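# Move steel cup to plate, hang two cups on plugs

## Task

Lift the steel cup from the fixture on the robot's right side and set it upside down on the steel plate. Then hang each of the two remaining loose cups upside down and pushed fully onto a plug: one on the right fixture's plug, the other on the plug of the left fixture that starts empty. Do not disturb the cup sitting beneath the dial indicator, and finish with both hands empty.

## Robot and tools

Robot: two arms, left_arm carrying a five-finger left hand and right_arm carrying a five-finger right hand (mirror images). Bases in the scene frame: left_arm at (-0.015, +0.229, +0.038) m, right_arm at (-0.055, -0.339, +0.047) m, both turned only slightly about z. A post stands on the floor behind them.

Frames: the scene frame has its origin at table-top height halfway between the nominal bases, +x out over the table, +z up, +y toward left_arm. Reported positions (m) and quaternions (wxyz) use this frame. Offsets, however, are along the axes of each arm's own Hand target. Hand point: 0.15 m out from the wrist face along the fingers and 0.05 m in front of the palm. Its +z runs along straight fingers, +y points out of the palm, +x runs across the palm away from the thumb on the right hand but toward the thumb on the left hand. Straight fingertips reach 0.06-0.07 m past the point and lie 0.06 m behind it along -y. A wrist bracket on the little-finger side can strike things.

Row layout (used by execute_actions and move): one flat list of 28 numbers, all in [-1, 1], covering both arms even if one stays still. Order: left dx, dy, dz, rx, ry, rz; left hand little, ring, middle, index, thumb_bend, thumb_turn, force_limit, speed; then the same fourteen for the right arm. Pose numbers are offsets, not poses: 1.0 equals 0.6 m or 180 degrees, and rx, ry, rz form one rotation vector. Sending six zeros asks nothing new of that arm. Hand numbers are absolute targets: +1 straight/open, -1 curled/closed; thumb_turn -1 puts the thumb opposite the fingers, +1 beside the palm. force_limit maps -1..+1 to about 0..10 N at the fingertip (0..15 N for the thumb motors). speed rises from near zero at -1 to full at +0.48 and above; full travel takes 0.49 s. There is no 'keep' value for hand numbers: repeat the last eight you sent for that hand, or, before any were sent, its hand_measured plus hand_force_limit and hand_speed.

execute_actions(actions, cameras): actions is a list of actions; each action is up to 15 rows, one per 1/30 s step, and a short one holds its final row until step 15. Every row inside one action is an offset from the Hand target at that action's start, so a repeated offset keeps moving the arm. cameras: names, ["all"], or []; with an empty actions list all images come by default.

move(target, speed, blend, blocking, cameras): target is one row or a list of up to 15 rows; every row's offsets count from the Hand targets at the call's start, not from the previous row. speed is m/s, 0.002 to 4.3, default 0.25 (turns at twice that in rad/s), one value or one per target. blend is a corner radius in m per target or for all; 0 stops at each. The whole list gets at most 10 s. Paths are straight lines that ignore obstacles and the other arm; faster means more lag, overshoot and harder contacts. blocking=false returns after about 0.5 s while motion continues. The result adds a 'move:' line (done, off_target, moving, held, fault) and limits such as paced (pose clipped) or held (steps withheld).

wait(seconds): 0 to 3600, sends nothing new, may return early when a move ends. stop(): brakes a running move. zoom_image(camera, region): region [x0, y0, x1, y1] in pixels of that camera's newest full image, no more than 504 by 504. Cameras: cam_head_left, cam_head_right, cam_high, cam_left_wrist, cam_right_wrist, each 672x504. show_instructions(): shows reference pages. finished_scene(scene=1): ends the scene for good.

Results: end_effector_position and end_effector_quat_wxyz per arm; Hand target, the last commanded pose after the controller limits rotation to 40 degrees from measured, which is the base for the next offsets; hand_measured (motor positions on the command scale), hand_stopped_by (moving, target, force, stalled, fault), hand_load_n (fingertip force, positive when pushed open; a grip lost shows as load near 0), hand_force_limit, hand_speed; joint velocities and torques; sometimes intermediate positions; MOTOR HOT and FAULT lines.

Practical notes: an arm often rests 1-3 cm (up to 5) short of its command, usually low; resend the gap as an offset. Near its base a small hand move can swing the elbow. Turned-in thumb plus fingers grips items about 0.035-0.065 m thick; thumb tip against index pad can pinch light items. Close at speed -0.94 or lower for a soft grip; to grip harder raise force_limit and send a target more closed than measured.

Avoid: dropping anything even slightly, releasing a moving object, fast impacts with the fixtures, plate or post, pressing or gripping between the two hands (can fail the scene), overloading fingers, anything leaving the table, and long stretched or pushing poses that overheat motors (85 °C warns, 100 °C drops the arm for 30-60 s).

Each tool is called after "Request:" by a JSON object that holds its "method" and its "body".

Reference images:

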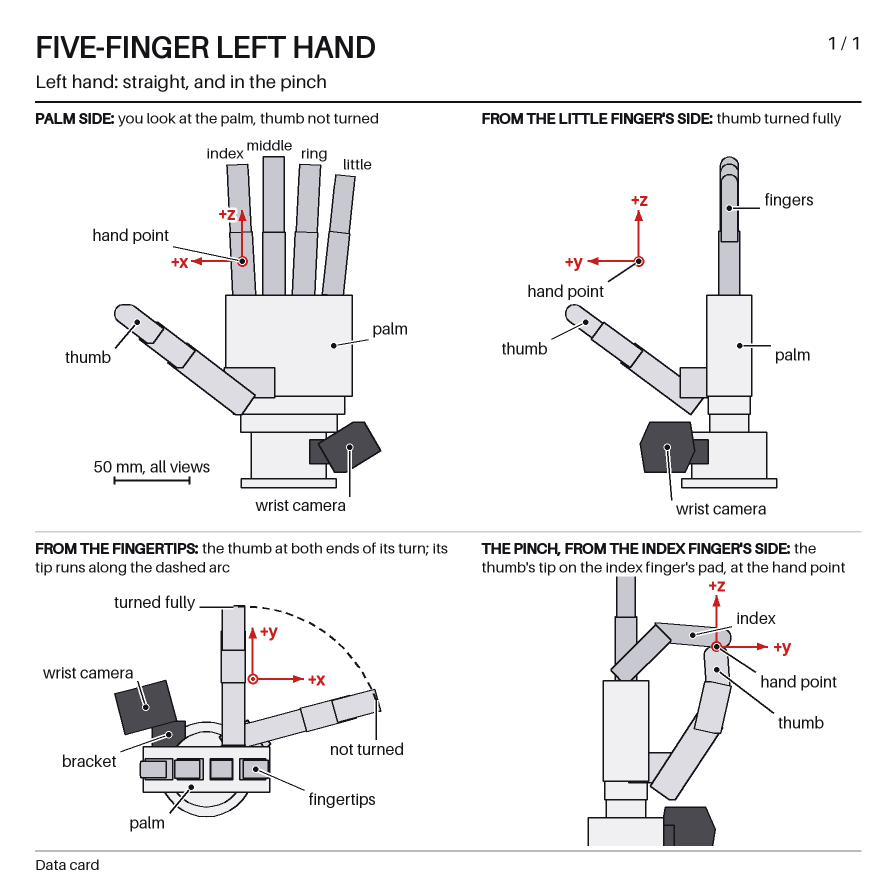

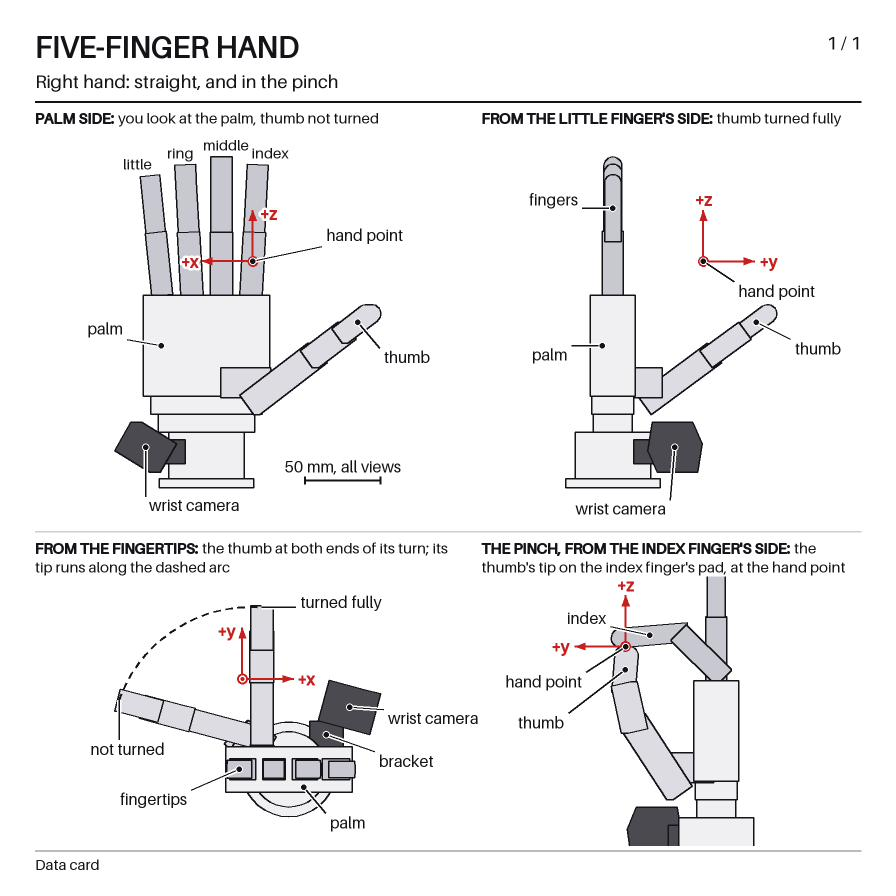

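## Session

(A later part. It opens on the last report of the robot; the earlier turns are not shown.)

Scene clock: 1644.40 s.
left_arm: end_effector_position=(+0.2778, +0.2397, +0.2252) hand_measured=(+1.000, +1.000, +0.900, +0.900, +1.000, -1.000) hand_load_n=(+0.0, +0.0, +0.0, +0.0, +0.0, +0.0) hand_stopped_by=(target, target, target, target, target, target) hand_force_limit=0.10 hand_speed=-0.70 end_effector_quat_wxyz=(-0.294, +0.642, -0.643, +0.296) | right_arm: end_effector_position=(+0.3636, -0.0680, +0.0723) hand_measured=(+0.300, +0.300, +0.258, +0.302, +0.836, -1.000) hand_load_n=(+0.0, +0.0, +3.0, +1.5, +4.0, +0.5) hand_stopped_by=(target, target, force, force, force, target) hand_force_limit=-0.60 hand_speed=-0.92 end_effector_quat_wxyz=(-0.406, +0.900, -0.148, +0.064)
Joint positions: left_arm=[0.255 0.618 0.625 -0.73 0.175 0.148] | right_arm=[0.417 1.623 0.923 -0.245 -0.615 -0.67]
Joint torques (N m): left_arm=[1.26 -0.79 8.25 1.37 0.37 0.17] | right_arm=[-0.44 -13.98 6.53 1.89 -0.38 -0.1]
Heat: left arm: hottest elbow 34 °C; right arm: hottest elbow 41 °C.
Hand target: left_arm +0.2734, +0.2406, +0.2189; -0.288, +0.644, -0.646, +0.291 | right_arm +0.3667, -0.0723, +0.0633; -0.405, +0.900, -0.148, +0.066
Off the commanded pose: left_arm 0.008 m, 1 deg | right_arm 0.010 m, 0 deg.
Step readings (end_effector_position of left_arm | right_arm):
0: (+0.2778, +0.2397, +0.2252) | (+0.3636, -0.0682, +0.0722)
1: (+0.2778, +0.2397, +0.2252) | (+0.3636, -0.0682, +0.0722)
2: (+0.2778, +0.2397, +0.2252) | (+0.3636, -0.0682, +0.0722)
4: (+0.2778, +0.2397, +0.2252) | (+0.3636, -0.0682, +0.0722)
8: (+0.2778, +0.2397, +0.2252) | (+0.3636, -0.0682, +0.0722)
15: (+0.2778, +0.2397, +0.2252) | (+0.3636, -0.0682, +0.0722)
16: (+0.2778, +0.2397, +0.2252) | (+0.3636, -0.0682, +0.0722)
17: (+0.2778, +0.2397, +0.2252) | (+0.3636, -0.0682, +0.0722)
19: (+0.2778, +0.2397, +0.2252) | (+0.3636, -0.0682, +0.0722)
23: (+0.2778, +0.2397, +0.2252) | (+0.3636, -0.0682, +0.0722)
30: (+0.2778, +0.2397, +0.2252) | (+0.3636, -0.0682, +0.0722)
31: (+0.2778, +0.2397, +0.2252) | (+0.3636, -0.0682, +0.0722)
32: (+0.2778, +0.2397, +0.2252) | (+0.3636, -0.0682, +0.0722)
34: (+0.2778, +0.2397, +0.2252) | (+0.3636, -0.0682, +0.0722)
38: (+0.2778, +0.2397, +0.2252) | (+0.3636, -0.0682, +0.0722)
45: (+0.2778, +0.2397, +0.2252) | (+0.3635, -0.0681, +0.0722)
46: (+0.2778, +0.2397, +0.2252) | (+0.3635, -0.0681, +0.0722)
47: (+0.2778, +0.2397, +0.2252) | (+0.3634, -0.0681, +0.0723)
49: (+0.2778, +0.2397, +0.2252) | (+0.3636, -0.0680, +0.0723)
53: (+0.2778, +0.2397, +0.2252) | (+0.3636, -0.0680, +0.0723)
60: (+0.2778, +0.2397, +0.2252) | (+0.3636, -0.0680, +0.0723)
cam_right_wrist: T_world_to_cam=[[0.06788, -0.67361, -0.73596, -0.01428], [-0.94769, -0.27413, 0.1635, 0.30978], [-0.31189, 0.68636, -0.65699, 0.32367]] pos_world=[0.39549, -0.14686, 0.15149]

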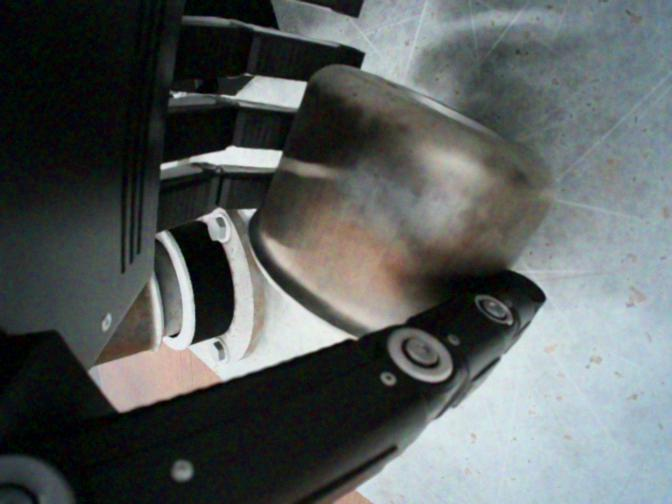

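Request:
{"method": "execute_actions", "body": {"actions": [[[0,0,0,0,0,0,1,1,0.9,0.9,1,-1,0.1,-0.7,0,0,0,0,0,0,0.3,0.3,-0.1,-0.1,0.4,-1,0.2,-0.92]],[[0,0,0,0,0,0,1,1,0.9,0.9,1,-1,0.1,-0.7,0,0,0,0,0,0,0.3,0.3,-0.1,-0.1,0.4,-1,0.2,-0.92]]]}}

Request:
{"method": "move", "body": {"target": [0,0,0,0,0,0,1,1,0.9,0.9,1,-1,0.1,-0.7,0,-0.0874,-0.0773,0,0,0,0.3,0.3,-0.1,-0.1,0.4,-1,0.2,-0.92], "speed": 0.04, "cameras": ["cam_right_wrist","cam_high"]}}

Scene clock: 1648.33 s.
left_arm: end_effector_position=(+0.2778, +0.2397, +0.2252) hand_measured=(+1.000, +1.000, +0.900, +0.900, +1.000, -1.000) hand_load_n=(+0.0, +0.0, +0.0, +0.0, +0.0, -0.5) hand_stopped_by=(target, target, target, target, target, target) hand_force_limit=0.10 hand_speed=-0.70 end_effector_quat_wxyz=(-0.294, +0.642, -0.643, +0.296) | right_arm: end_effector_position=(+0.3633, -0.0677, +0.0723) hand_measured=(+0.300, +0.300, +0.238, +0.266, +0.828, -1.000) hand_load_n=(+0.0, +0.0, +5.0, +6.0, +9.0, +0.0) hand_stopped_by=(target, target, force, force, force, target) hand_force_limit=0.20 hand_speed=-0.92 end_effector_quat_wxyz=(-0.407, +0.899, -0.147, +0.064)
Joint positions: left_arm=[0.255 0.618 0.625 -0.73 0.175 0.148] | right_arm=[0.417 1.623 0.923 -0.245 -0.618 -0.67]
Joint torques (N m): left_arm=[1.55 -1.14 8.17 1.7 0.35 0.15] | right_arm=[-0.21 -13.98 6.53 1.91 -0.29 -0.1]
Heat: left arm: hottest elbow 34 °C; right arm: hottest elbow 40 °C.
Hand target: left_arm +0.2734, +0.2406, +0.2189; -0.288, +0.644, -0.646, +0.291 | right_arm +0.3668, -0.0723, +0.0633; -0.405, +0.900, -0.148, +0.066
Off the commanded pose: left_arm 0.008 m, 1 deg | right_arm 0.011 m, 0 deg.
Step readings (end_effector_position of left_arm | right_arm):
0: (+0.2778, +0.2397, +0.2252) | (+0.3636, -0.0680, +0.0723)
1: (+0.2778, +0.2397, +0.2252) | (+0.3636, -0.0680, +0.0723)
2: (+0.2778, +0.2397, +0.2252) | (+0.3636, -0.0680, +0.0723)
4: (+0.2778, +0.2397, +0.2252) | (+0.3635, -0.0679, +0.0724)
8: (+0.2778, +0.2397, +0.2252) | (+0.3633, -0.0677, +0.0723)
15: (+0.2778, +0.2397, +0.2252) | (+0.3633, -0.0677, +0.0723)
16: (+0.2778, +0.2397, +0.2252) | (+0.3633, -0.0677, +0.0723)
17: (+0.2778, +0.2397, +0.2252) | (+0.3633, -0.0677, +0.0723)
19: (+0.2778, +0.2397, +0.2252) | (+0.3633, -0.0677, +0.0723)
23: (+0.2778, +0.2397, +0.2252) | (+0.3633, -0.0677, +0.0723)
30: (+0.2778, +0.2397, +0.2252) | (+0.3633, -0.0677, +0.0723)

Scene clock: 1650.47 s.
left_arm: end_effector_position=(+0.2778, +0.2397, +0.2252) hand_measured=(+1.000, +1.000, +0.900, +0.900, +1.000, -1.000) hand_load_n=(+0.0, +0.0, +0.0, +0.0, +0.0, +0.0) hand_stopped_by=(target, target, target, target, target, target) hand_force_limit=0.10 hand_speed=-0.70 end_effector_quat_wxyz=(-0.294, +0.642, -0.643, +0.296) | right_arm: end_effector_position=(+0.3410, -0.0769, +0.1018) hand_measured=(+0.300, +0.300, +0.238, +0.266, +0.828, -1.000) hand_load_n=(+0.0, +0.0, +5.5, +5.5, +9.5, +0.0) hand_stopped_by=(target, target, force, force, force, target) hand_force_limit=0.20 hand_speed=-0.92 end_effector_quat_wxyz=(-0.390, +0.907, -0.158, +0.037)
Joint positions: left_arm=[0.255 0.618 0.625 -0.73 0.175 0.148] | right_arm=[0.417 1.543 0.939 -0.412 -0.616 -0.673]
Joint torques (N m): left_arm=[1.67 -1.49 8.36 1.39 0.38 0.14] | right_arm=[-0.44 -16.91 11.29 0.66 -0.34 -0.05]
Heat: left arm: hottest elbow 34 °C; right arm: hottest elbow 41 °C.
Hand target: left_arm +0.2734, +0.2406, +0.2189; -0.288, +0.644, -0.646, +0.291 | right_arm +0.3668, -0.0723, +0.1333; -0.405, +0.900, -0.148, +0.066
Off the commanded pose: left_arm 0.008 m, 1 deg | right_arm 0.041 m, 4 deg.
move: off_target (right_arm)
cam_right_wrist: T_world_to_cam=[[0.024, -0.6922, -0.72131, 0.01505], [-0.93446, -0.27194, 0.22986, 0.26997], [-0.35526, 0.66852, -0.65336, 0.35519]] pos_world=[0.3781, -0.15362, 0.18086]
Images, in order (width x height): cam_high 672x504, cam_right_wrist 672x504.

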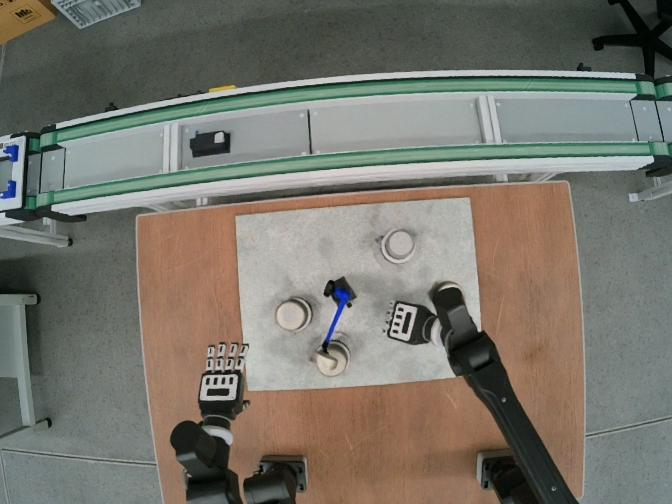

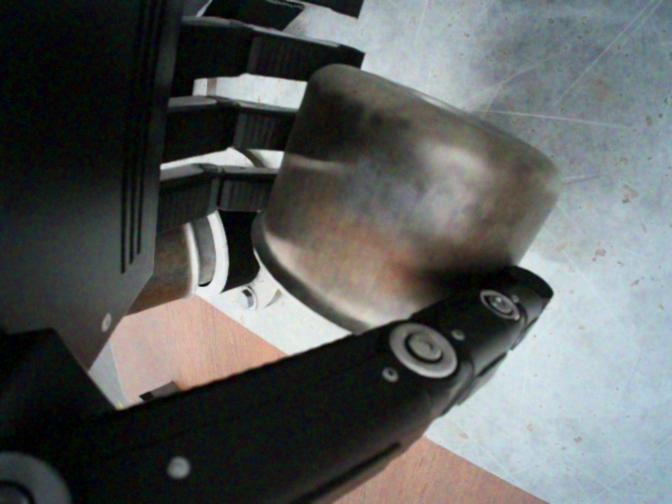

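Request:
{"method": "execute_actions", "body": {"actions": [[[0,0,0,0,0,0,1,1,0.9,0.9,1,-1,0.1,-0.7,0,0,0,0,0,0,0.3,0.3,-0.2,-0.2,0.3,-1,0.7,-0.92]],[[0,0,0,0,0,0,1,1,0.9,0.9,1,-1,0.1,-0.7,0,0,0,0,0,0,0.3,0.3,-0.2,-0.2,0.3,-1,0.7,-0.92]]]}}

Request:
{"method": "move", "body": {"target": [0,0,0,0,0,0,1,1,0.9,0.9,1,-1,0.1,-0.7,0,-0.1311,-0.1160,0,0,0,0.3,0.3,-0.2,-0.2,0.3,-1,0.7,-0.92], "speed": 0.08, "cameras": ["cam_right_wrist","cam_high"]}}

Scene clock: 1657.10 s.
left_arm: end_effector_position=(+0.2778, +0.2397, +0.2252) hand_measured=(+1.000, +1.000, +0.900, +0.900, +1.000, -1.000) hand_load_n=(+0.0, +0.0, +0.0, +0.0, +0.0, +0.0) hand_stopped_by=(target, target, target, target, target, target) hand_force_limit=0.10 hand_speed=-0.70 end_effector_quat_wxyz=(-0.294, +0.642, -0.643, +0.296) | right_arm: end_effector_position=(+0.3409, -0.0770, +0.1018) hand_measured=(+0.300, +0.300, +0.210, +0.232, +0.824, -1.000) hand_load_n=(+0.0, +0.0, +8.0, +9.5, +15.0, +0.0) hand_stopped_by=(target, target, force, force, force, target) hand_force_limit=0.70 hand_speed=-0.92 end_effector_quat_wxyz=(-0.389, +0.907, -0.158, +0.037)
Joint positions: left_arm=[0.255 0.618 0.625 -0.73 0.175 0.148] | right_arm=[0.417 1.543 0.939 -0.413 -0.616 -0.673]
Joint torques (N m): left_arm=[1.14 -1.55 8.25 1.63 0.36 0.13] | right_arm=[-0.32 -16.91 11.22 0.68 -0.36 -0.06]
Heat: left arm: hottest elbow 34 °C; right arm: hottest elbow 41 °C.
Hand target: left_arm +0.2734, +0.2406, +0.2189; -0.288, +0.644, -0.646, +0.291 | right_arm +0.3668, -0.0723, +0.1332; -0.405, +0.900, -0.148, +0.066
Off the commanded pose: left_arm 0.008 m, 1 deg | right_arm 0.041 m, 4 deg.
Step readings (end_effector_position of left_arm | right_arm):
0: (+0.2778, +0.2397, +0.2252) | (+0.3409, -0.0770, +0.1018)
1: (+0.2778, +0.2397, +0.2252) | (+0.3409, -0.0770, +0.1018)
2: (+0.2778, +0.2397, +0.2252) | (+0.3409, -0.0770, +0.1018)
4: (+0.2778, +0.2397, +0.2252) | (+0.3409, -0.0770, +0.1018)
8: (+0.2778, +0.2397, +0.2252) | (+0.3409, -0.0770, +0.1018)
15: (+0.2778, +0.2397, +0.2252) | (+0.3409, -0.0770, +0.1018)
16: (+0.2778, +0.2397, +0.2252) | (+0.3409, -0.0770, +0.1018)
17: (+0.2778, +0.2397, +0.2252) | (+0.3409, -0.0770, +0.1018)
19: (+0.2778, +0.2397, +0.2252) | (+0.3409, -0.0770, +0.1018)
23: (+0.2778, +0.2397, +0.2252) | (+0.3409, -0.0770, +0.1018)
30: (+0.2778, +0.2397, +0.2252) | (+0.3409, -0.0770, +0.1018)

Scene clock: 1658.93 s.
left_arm: end_effector_position=(+0.2778, +0.2397, +0.2252) hand_measured=(+1.000, +1.000, +0.900, +0.900, +1.000, -1.000) hand_load_n=(+0.0, +0.0, +0.0, +0.0, +0.0, +0.5) hand_stopped_by=(target, target, target, target, target, target) hand_force_limit=0.10 hand_speed=-0.70 end_effector_quat_wxyz=(-0.294, +0.642, -0.643, +0.296) | right_arm: end_effector_position=(+0.3467, -0.0748, +0.2031) hand_measured=(+0.300, +0.300, +0.210, +0.232, +0.824, -1.000) hand_load_n=(+0.0, +0.0, +8.0, +9.5, +15.0, +0.0) hand_stopped_by=(target, target, force, force, force, target) hand_force_limit=0.70 hand_speed=-0.92 end_effector_quat_wxyz=(-0.389, +0.907, -0.159, +0.037)
Joint positions: left_arm=[0.255 0.618 0.625 -0.73 0.175 0.148] | right_arm=[0.417 1.434 1.116 -0.7 -0.616 -0.673]
Joint torques (N m): left_arm=[1.03 -1.2 8.12 1.59 0.37 0.15] | right_arm=[-0.32 -16.15 12.67 0.72 -0.36 -0.06]
Heat: left arm: hottest elbow 34 °C; right arm: hottest elbow 41 °C.
Hand target: left_arm +0.2734, +0.2406, +0.2189; -0.288, +0.644, -0.646, +0.291 | right_arm +0.3668, -0.0723, +0.2383; -0.405, +0.900, -0.148, +0.066
Off the commanded pose: left_arm 0.008 m, 1 deg | right_arm 0.041 m, 4 deg.
move: off_target (right_arm)
cam_right_wrist: T_world_to_cam=[[0.02245, -0.69304, -0.72055, 0.08976], [-0.93405, -0.2715, 0.23204, 0.25205], [-0.35644, 0.66782, -0.65343, 0.4222]] pos_world=[0.3839, -0.15131, 0.28207]
Images, in order (width x height): cam_high 672x504, cam_right_wrist 672x504.

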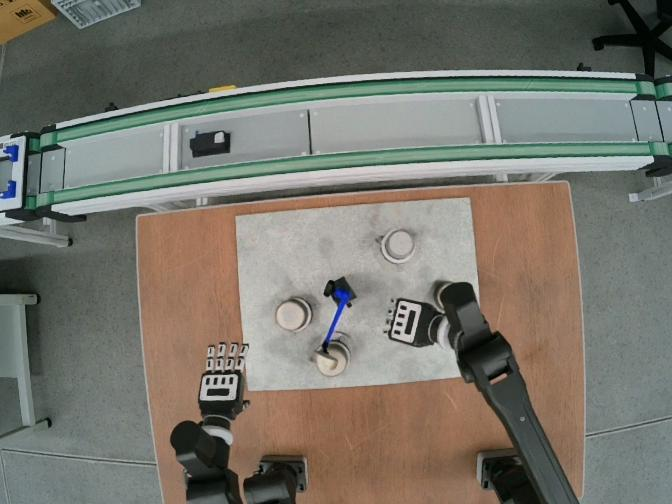

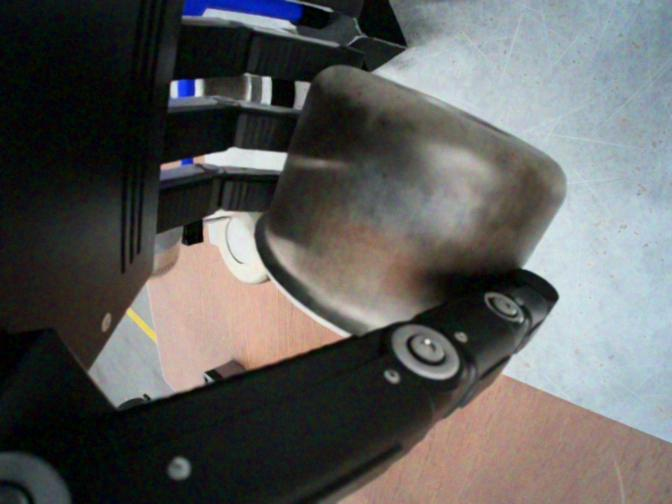

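Request:
{"method": "move", "body": {"target": [0,0,0,0,0,0,1,1,0.9,0.9,1,-1,0.1,-0.7,0.1197,0.0180,-0.0203,0,0.3315,-0.3745,0.3,0.3,-0.2,-0.2,0.3,-1,0.7,-0.92], "speed": 0.14, "cameras": ["cam_right_wrist","cam_high","cam_head_right"]}}

Scene clock: 1667.40 s.
left_arm: end_effector_position=(+0.2778, +0.2397, +0.2252) hand_measured=(+1.000, +1.000, +0.900, +0.900, +1.000, -1.000) hand_load_n=(+0.0, +0.0, +0.0, +0.0, +0.0, +0.0) hand_stopped_by=(target, target, target, target, target, target) hand_force_limit=0.10 hand_speed=-0.70 end_effector_quat_wxyz=(-0.294, +0.642, -0.643, +0.296) | right_arm: end_effector_position=(+0.4273, -0.1153, +0.2231) hand_measured=(+0.300, +0.300, +0.210, +0.232, +0.824, -1.000) hand_load_n=(+0.0, +0.0, +6.5, +11.0, +15.0, +1.0) hand_stopped_by=(target, target, force, force, force, target) hand_force_limit=0.70 hand_speed=-0.92 end_effector_quat_wxyz=(-0.183, +0.703, +0.175, +0.665)
Joint positions: left_arm=[0.255 0.618 0.625 -0.73 0.175 0.148] | right_arm=[0.613 1.388 0.511 0.829 0.055 -1.544]
Joint torques (N m): left_arm=[1.03 -1.26 8.23 1.63 0.34 0.16] | right_arm=[1.14 -10.81 6.97 3.43 0.03 -0.31]
Heat: left arm: hottest elbow 34 °C; right arm: hottest elbow 43 °C.
Hand target: left_arm +0.2734, +0.2406, +0.2189; -0.288, +0.644, -0.646, +0.291 | right_arm +0.4297, -0.1108, +0.2383; -0.182, +0.683, +0.182, +0.683
Off the commanded pose: left_arm 0.008 m, 1 deg | right_arm 0.016 m, 3 deg.
move: off_target (right_arm)
cam_right_wrist: T_world_to_cam=[[0.50577, -0.82377, 0.25614, -0.36514], [-0.37948, -0.47909, -0.7915, 0.27918], [0.77472, 0.30311, -0.55491, -0.05621]] pos_world=[0.33417, -0.14999, 0.2833]
Images, in order (width x height): cam_head_right 672x504, cam_high 672x504, cam_right_wrist 672x504.

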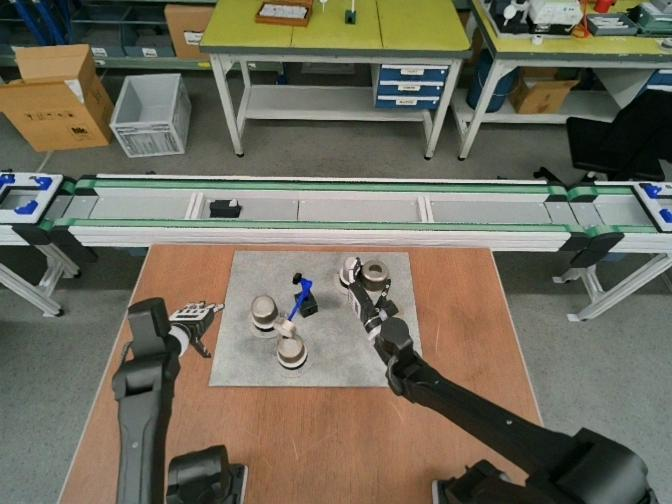

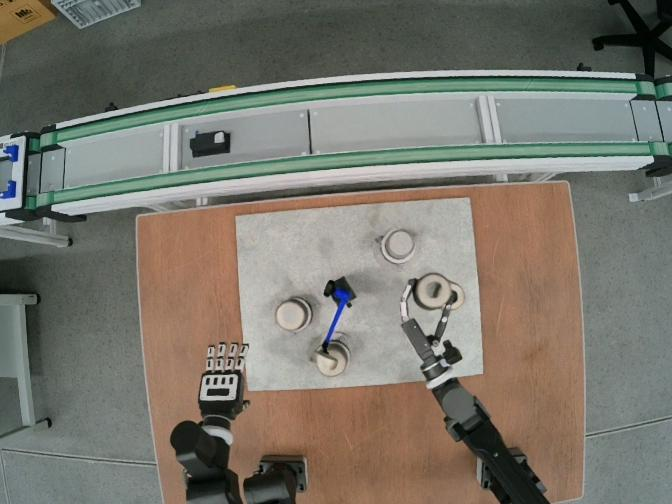

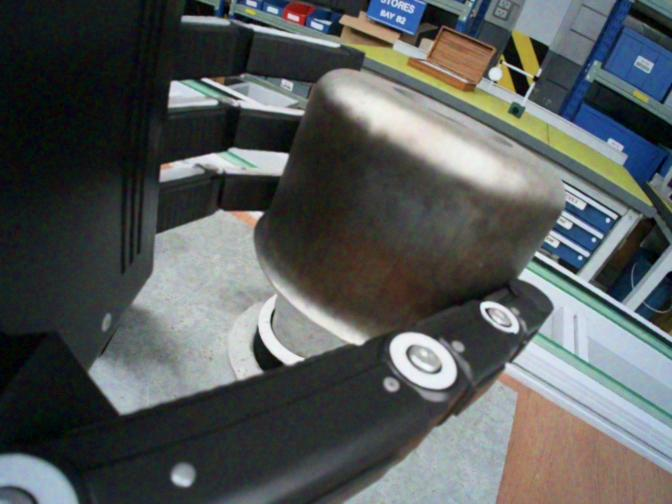

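Request:
{"method": "zoom_image", "body": {"camera": "cam_head_right", "region": [330, 240, 420, 330]}}

Request:
{"method": "zoom_image", "body": {"camera": "cam_high", "region": [370, 220, 490, 340]}}

Scaled by 5.600 from the camera's image (finer frame: 960x720).

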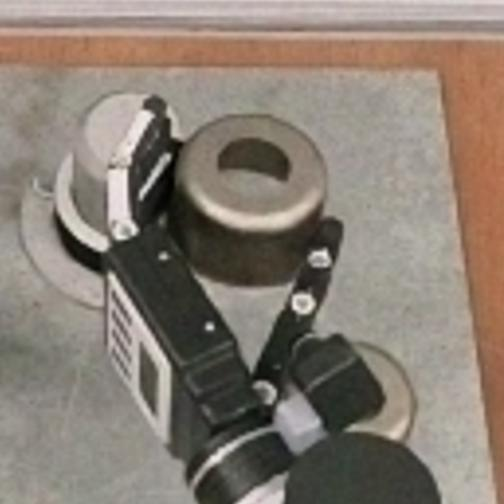

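Scaled by 4.200 from the camera's image (finer frame: 960x720).

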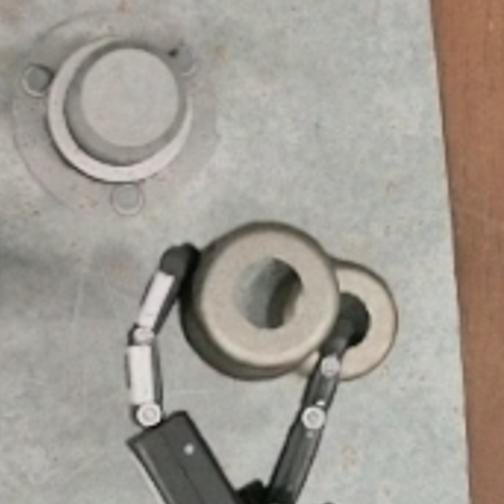

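Request:
{"method": "move", "body": {"target": [0,0,0,0,0,0,1,1,0.9,0.9,1,-1,0.1,-0.7,-0.0500,0.0133,0.1960,0,0,0,0.3,0.3,-0.2,-0.2,0.3,-1,0.7,-0.92], "speed": 0.08, "cameras": ["cam_right_wrist","cam_high","cam_head_right"]}}

Request:
{"method": "zoom_image", "body": {"camera": "cam_high", "region": [340, 190, 460, 310]}}

Request:
{"method": "zoom_image", "body": {"camera": "cam_head_right", "region": [310, 220, 410, 310]}}

Scene clock: 1679.70 s.
left_arm: end_effector_position=(+0.2778, +0.2397, +0.2252) hand_measured=(+1.000, +1.000, +0.900, +0.900, +1.000, -1.000) hand_load_n=(+0.0, +0.0, +0.0, +0.0, +0.0, +0.0) hand_stopped_by=(target, target, target, target, target, target) hand_force_limit=0.10 hand_speed=-0.70 end_effector_quat_wxyz=(-0.294, +0.642, -0.643, +0.296) | right_arm: end_effector_position=(+0.5129, -0.0648, +0.1726) hand_measured=(+0.300, +0.300, +0.210, +0.232, +0.824, -1.000) hand_load_n=(+0.0, +0.0, +6.5, +11.0, +15.0, +0.5) hand_stopped_by=(target, target, force, force, force, target) hand_force_limit=0.70 hand_speed=-0.92 end_effector_quat_wxyz=(-0.183, +0.715, +0.184, +0.649)
Joint positions: left_arm=[0.255 0.618 0.625 -0.73 0.175 0.148] | right_arm=[0.599 1.72 0.76 0.869 0.027 -1.546]
Joint torques (N m): left_arm=[0.79 -1.49 8.14 1.58 0.37 0.11] | right_arm=[-0.26 -15.85 9.69 3.37 -0.04 -0.3]
Heat: left arm: hottest elbow 34 °C; right arm: hottest elbow 43 °C.
Hand target: left_arm +0.2734, +0.2406, +0.2189; -0.288, +0.644, -0.646, +0.291 | right_arm +0.5357, -0.0592, +0.2084; -0.182, +0.683, +0.182, +0.683
Off the commanded pose: left_arm 0.008 m, 1 deg | right_arm 0.043 m, 5 deg.
move: off_target (right_arm)
cam_right_wrist: T_world_to_cam=[[0.52644, -0.81065, 0.25632, -0.36376], [-0.40014, -0.50224, -0.76658, 0.30068], [0.75017, 0.301, -0.58877, -0.14766]] pos_world=[0.42258, -0.09942, 0.23679]
Images, in order (width x height): cam_head_right 672x504, cam_high 672x504, cam_right_wrist 672x504.

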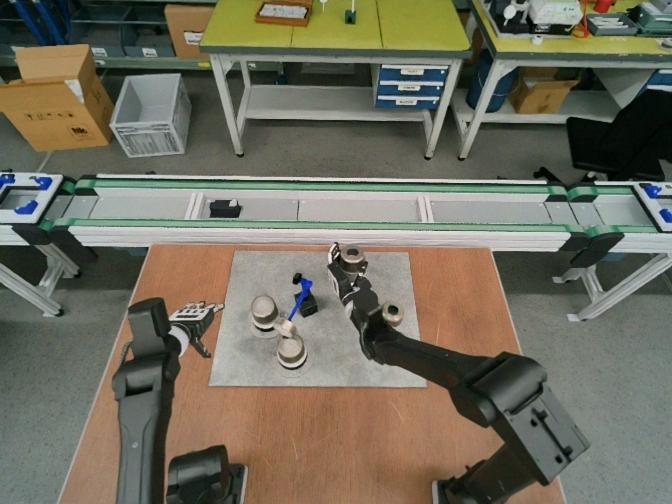

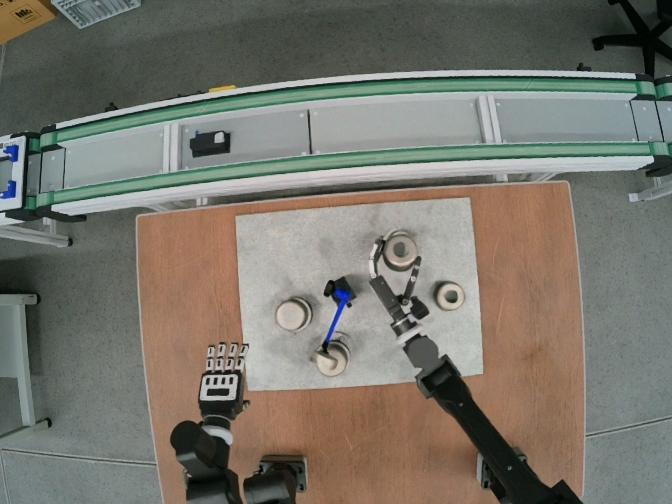

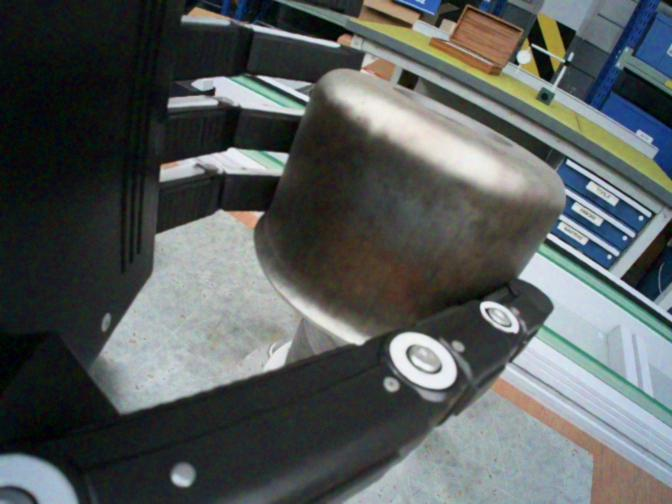

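Scaled by 4.200 from the camera's image (finer frame: 960x720).

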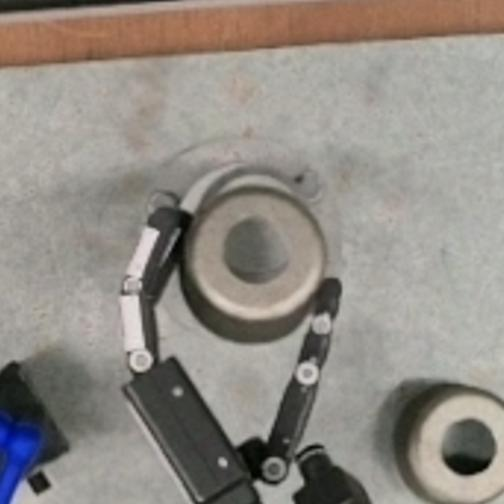

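Scaled by 5.040 from the camera's image (finer frame: 960x720).

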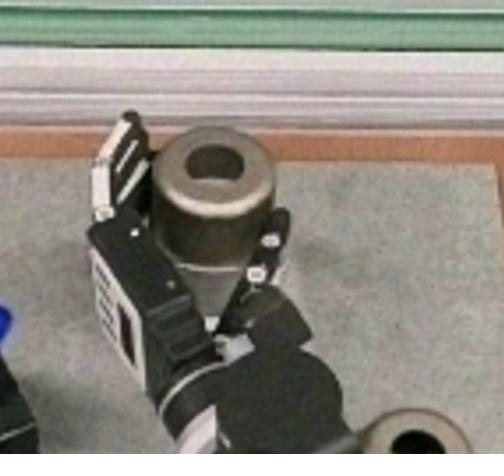

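Request:
{"method": "move", "body": {"target": [0,0,0,0,0,0,1,1,0.9,0.9,1,-1,0.1,-0.7,0,0.0190,0.0227,0,0.0280,0,0.3,0.3,-0.2,-0.2,0.3,-1,0.7,-0.92], "speed": 0.05, "cameras": ["cam_right_wrist","cam_high","cam_head_right"]}}

Request:
{"method": "zoom_image", "body": {"camera": "cam_high", "region": [340, 190, 460, 310]}}

Request:
{"method": "zoom_image", "body": {"camera": "cam_head_right", "region": [310, 220, 410, 310]}}

Scene clock: 1687.90 s.
left_arm: end_effector_position=(+0.2778, +0.2397, +0.2252) hand_measured=(+1.000, +1.000, +0.900, +0.900, +1.000, -1.000) hand_load_n=(+0.0, +0.0, +0.0, +0.0, +0.5, +0.0) hand_stopped_by=(target, target, target, target, target, target) hand_force_limit=0.10 hand_speed=-0.70 end_effector_quat_wxyz=(-0.294, +0.642, -0.643, +0.296) | right_arm: end_effector_position=(+0.5315, -0.0671, +0.1731) hand_measured=(+0.300, +0.300, +0.210, +0.232, +0.824, -1.000) hand_load_n=(+0.0, +0.0, +6.5, +11.0, +15.0, +0.5) hand_stopped_by=(target, target, force, force, force, target) hand_force_limit=0.70 hand_speed=-0.92 end_effector_quat_wxyz=(-0.192, +0.687, +0.176, +0.679)
Joint positions: left_arm=[0.255 0.618 0.625 -0.73 0.175 0.148] | right_arm=[0.573 1.799 0.785 1.009 0.003 -1.546]
Joint torques (N m): left_arm=[1.2 -1.32 8.16 1.42 0.36 0.13] | right_arm=[-0.09 -16.44 9.35 3.3 -0.07 -0.31]
Heat: left arm: hottest elbow 34 °C; right arm: hottest elbow 43 °C.
Hand target: left_arm +0.2734, +0.2406, +0.2189; -0.288, +0.644, -0.646, +0.291 | right_arm +0.5532, -0.0625, +0.2082; -0.189, +0.653, +0.173, +0.713
Off the commanded pose: left_arm 0.008 m, 1 deg | right_arm 0.042 m, 6 deg.
move: off_target (right_arm)
cam_right_wrist: T_world_to_cam=[[0.50643, -0.82294, 0.25747, -0.36593], [-0.34288, -0.46617, -0.81555, 0.28778], [0.79118, 0.32474, -0.51825, -0.19299]] pos_world=[0.43669, -0.10432, 0.2289]
Images, in order (width x height): cam_head_right 672x504, cam_high 672x504, cam_right_wrist 672x504.

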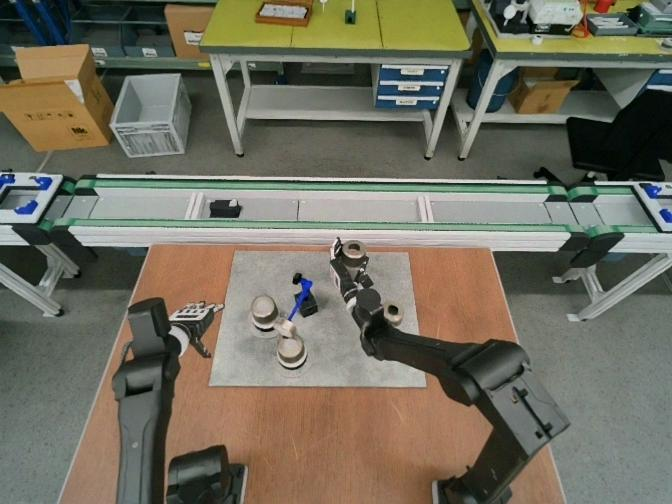

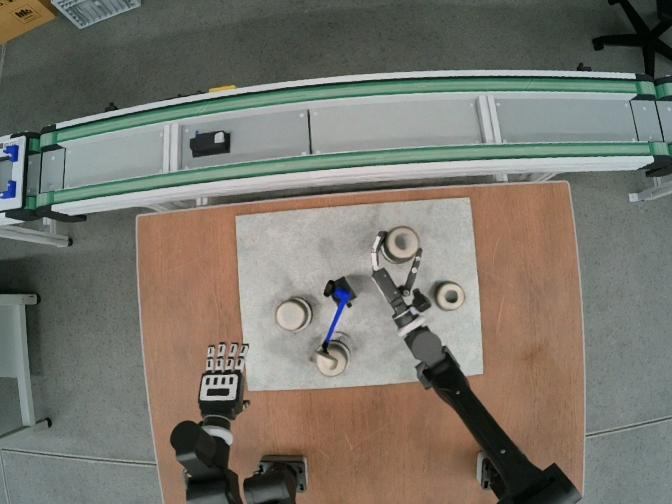

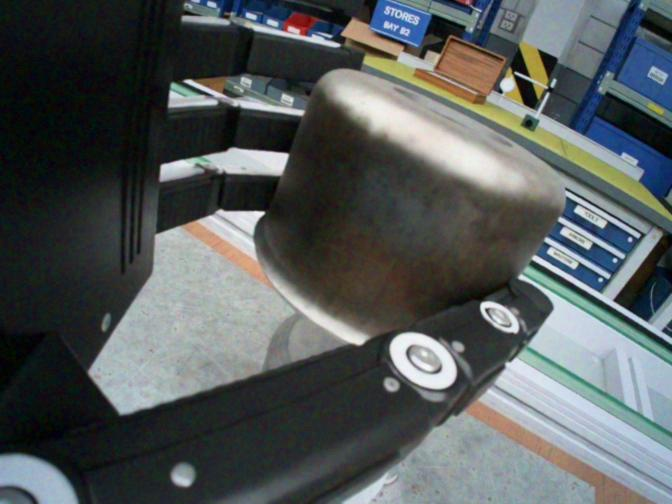

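Scaled by 4.200 from the camera's image (finer frame: 960x720).

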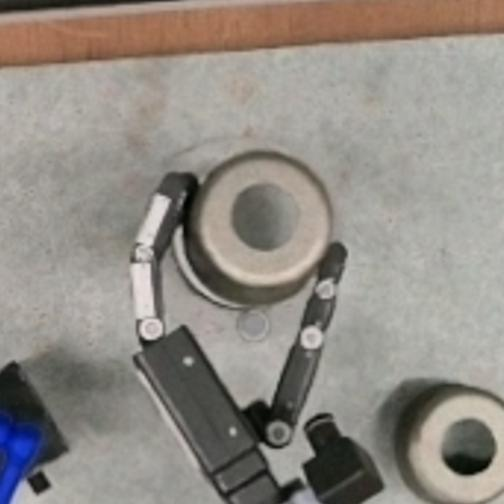

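Scaled by 5.040 from the camera's image (finer frame: 960x720).

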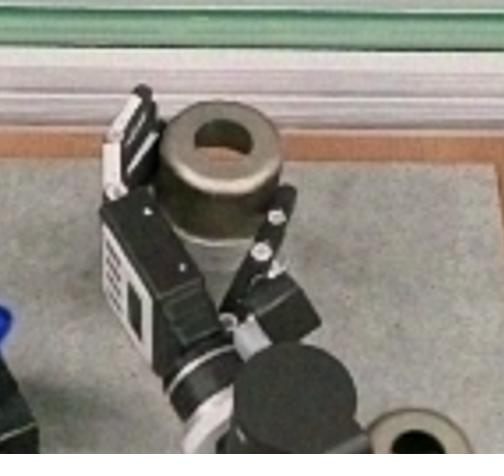

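Request:
{"method": "zoom_image", "body": {"camera": "cam_high", "region": [375, 215, 430, 270]}}

Request:
{"method": "zoom_image", "body": {"camera": "cam_head_right", "region": [330, 230, 380, 280]}}

Scaled by 9.164 from the camera's image (finer frame: 960x720).

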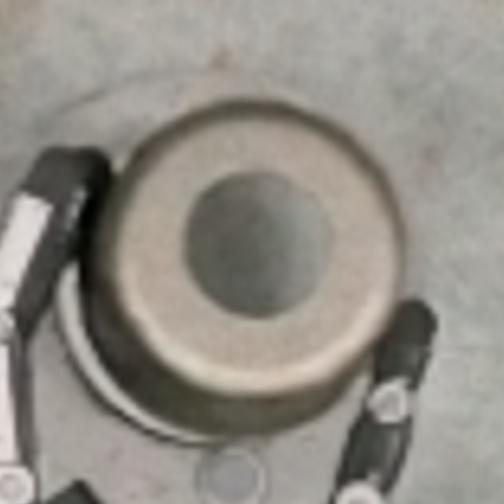

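Scaled by 10.080 from the camera's image (finer frame: 960x720).

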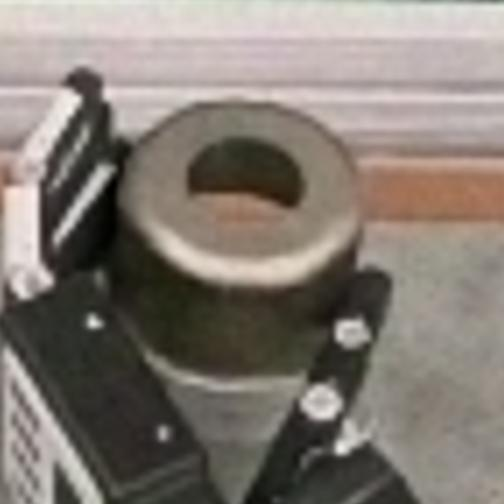

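Request:
{"method": "move", "body": {"target": [0,0,0,0,0,0,1,1,0.9,0.9,1,-1,0.1,-0.7,0,0,0,0,0.0350,-0.0110,0.3,0.3,-0.2,-0.2,0.3,-1,0.7,-0.92], "speed": 0.05, "cameras": ["cam_high","cam_head_right","cam_right_wrist"]}}

Request:
{"method": "zoom_image", "body": {"camera": "cam_high", "region": [375, 215, 430, 270]}}

Request:
{"method": "zoom_image", "body": {"camera": "cam_head_right", "region": [330, 230, 380, 280]}}

Scene clock: 1699.87 s.
left_arm: end_effector_position=(+0.2778, +0.2397, +0.2252) hand_measured=(+1.000, +1.000, +0.900, +0.900, +1.000, -1.000) hand_load_n=(+0.0, +0.0, -0.5, +0.0, +0.0, +0.0) hand_stopped_by=(target, target, target, target, target, target) hand_force_limit=0.10 hand_speed=-0.70 end_effector_quat_wxyz=(-0.294, +0.642, -0.643, +0.296) | right_arm: end_effector_position=(+0.5347, -0.0664, +0.1752) hand_measured=(+0.300, +0.300, +0.210, +0.232, +0.824, -1.000) hand_load_n=(+0.0, +0.0, +6.5, +10.5, +15.0, +0.5) hand_stopped_by=(target, target, force, force, force, target) hand_force_limit=0.70 hand_speed=-0.92 end_effector_quat_wxyz=(-0.190, +0.644, +0.176, +0.719)
Joint positions: left_arm=[0.255 0.618 0.625 -0.73 0.175 0.148] | right_arm=[0.573 1.883 0.785 1.206 0.003 -1.579]
Joint torques (N m): left_arm=[1.2 -1.44 8.14 1.59 0.38 0.16] | right_arm=[-0.21 -16.79 8.62 3.41 -0.08 -0.3]
Heat: left arm: hottest elbow 34 °C; right arm: hottest elbow 44 °C.
Hand target: left_arm +0.2734, +0.2406, +0.2189; -0.288, +0.644, -0.646, +0.291 | right_arm +0.5532, -0.0625, +0.2083; -0.186, +0.610, +0.174, +0.751
Off the commanded pose: left_arm 0.008 m, 1 deg | right_arm 0.038 m, 5 deg.
move: off_target (right_arm)
cam_right_wrist: T_world_to_cam=[[0.47432, -0.83129, 0.28978, -0.35648], [-0.24838, -0.44216, -0.86186, 0.25019], [0.84459, 0.33682, -0.4162, -0.24023]] pos_world=[0.43412, -0.1048, 0.21895]
Images, in order (width x height): cam_head_right 672x504, cam_high 672x504, cam_right_wrist 672x504.

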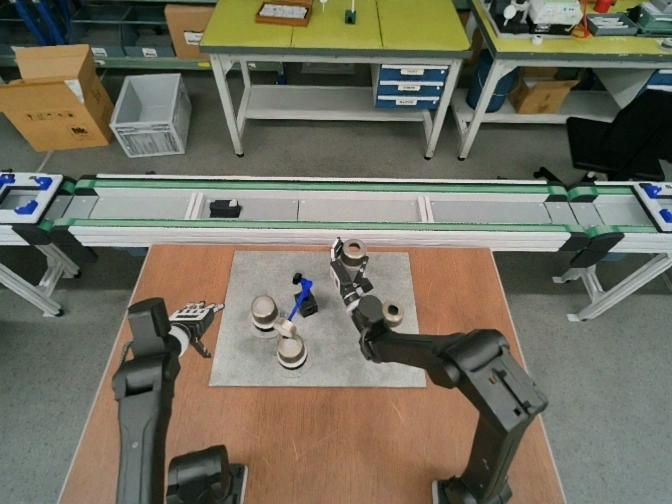

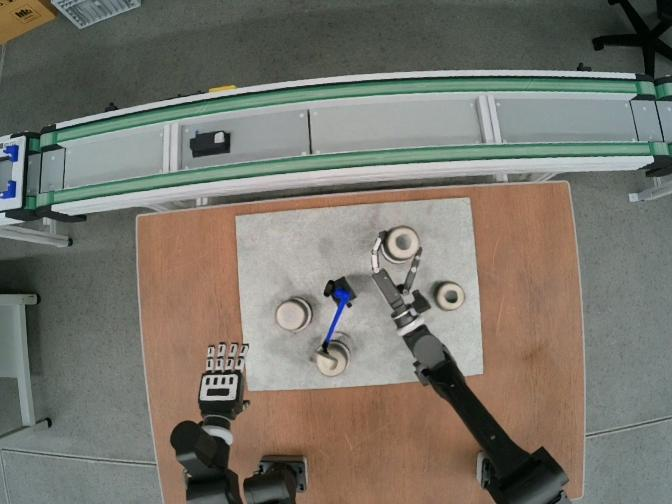

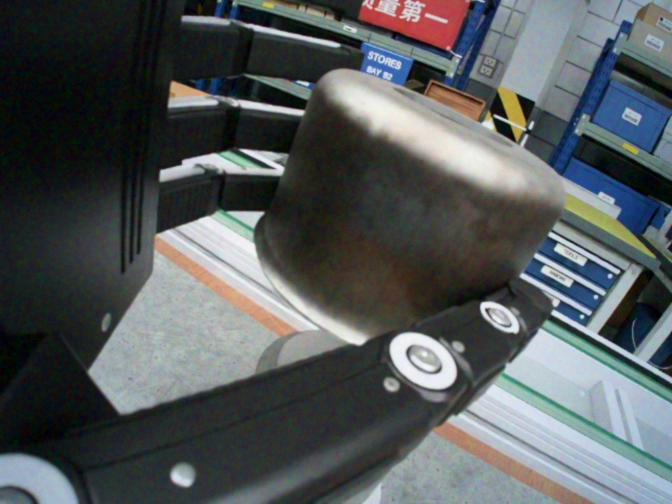

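Scaled by 9.164 from the camera's image (finer frame: 960x720).

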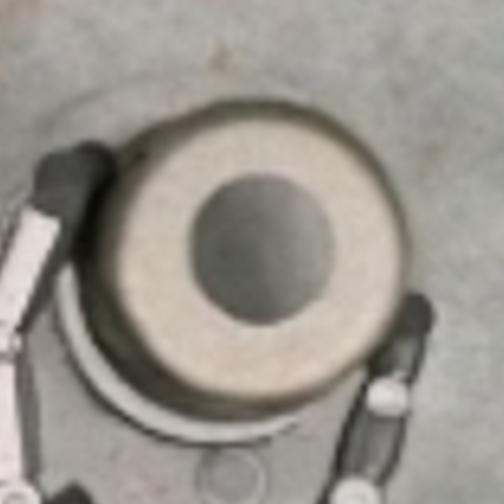

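Scaled by 10.080 from the camera's image (finer frame: 960x720).

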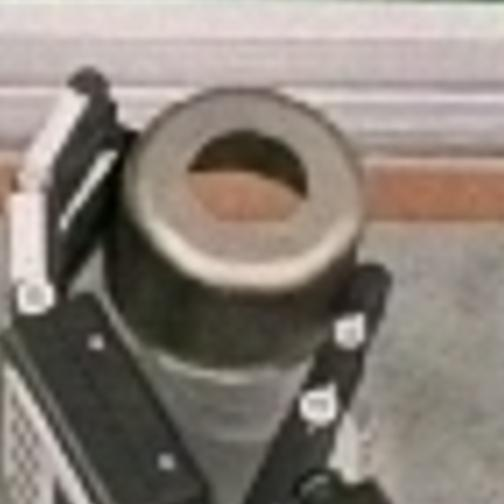

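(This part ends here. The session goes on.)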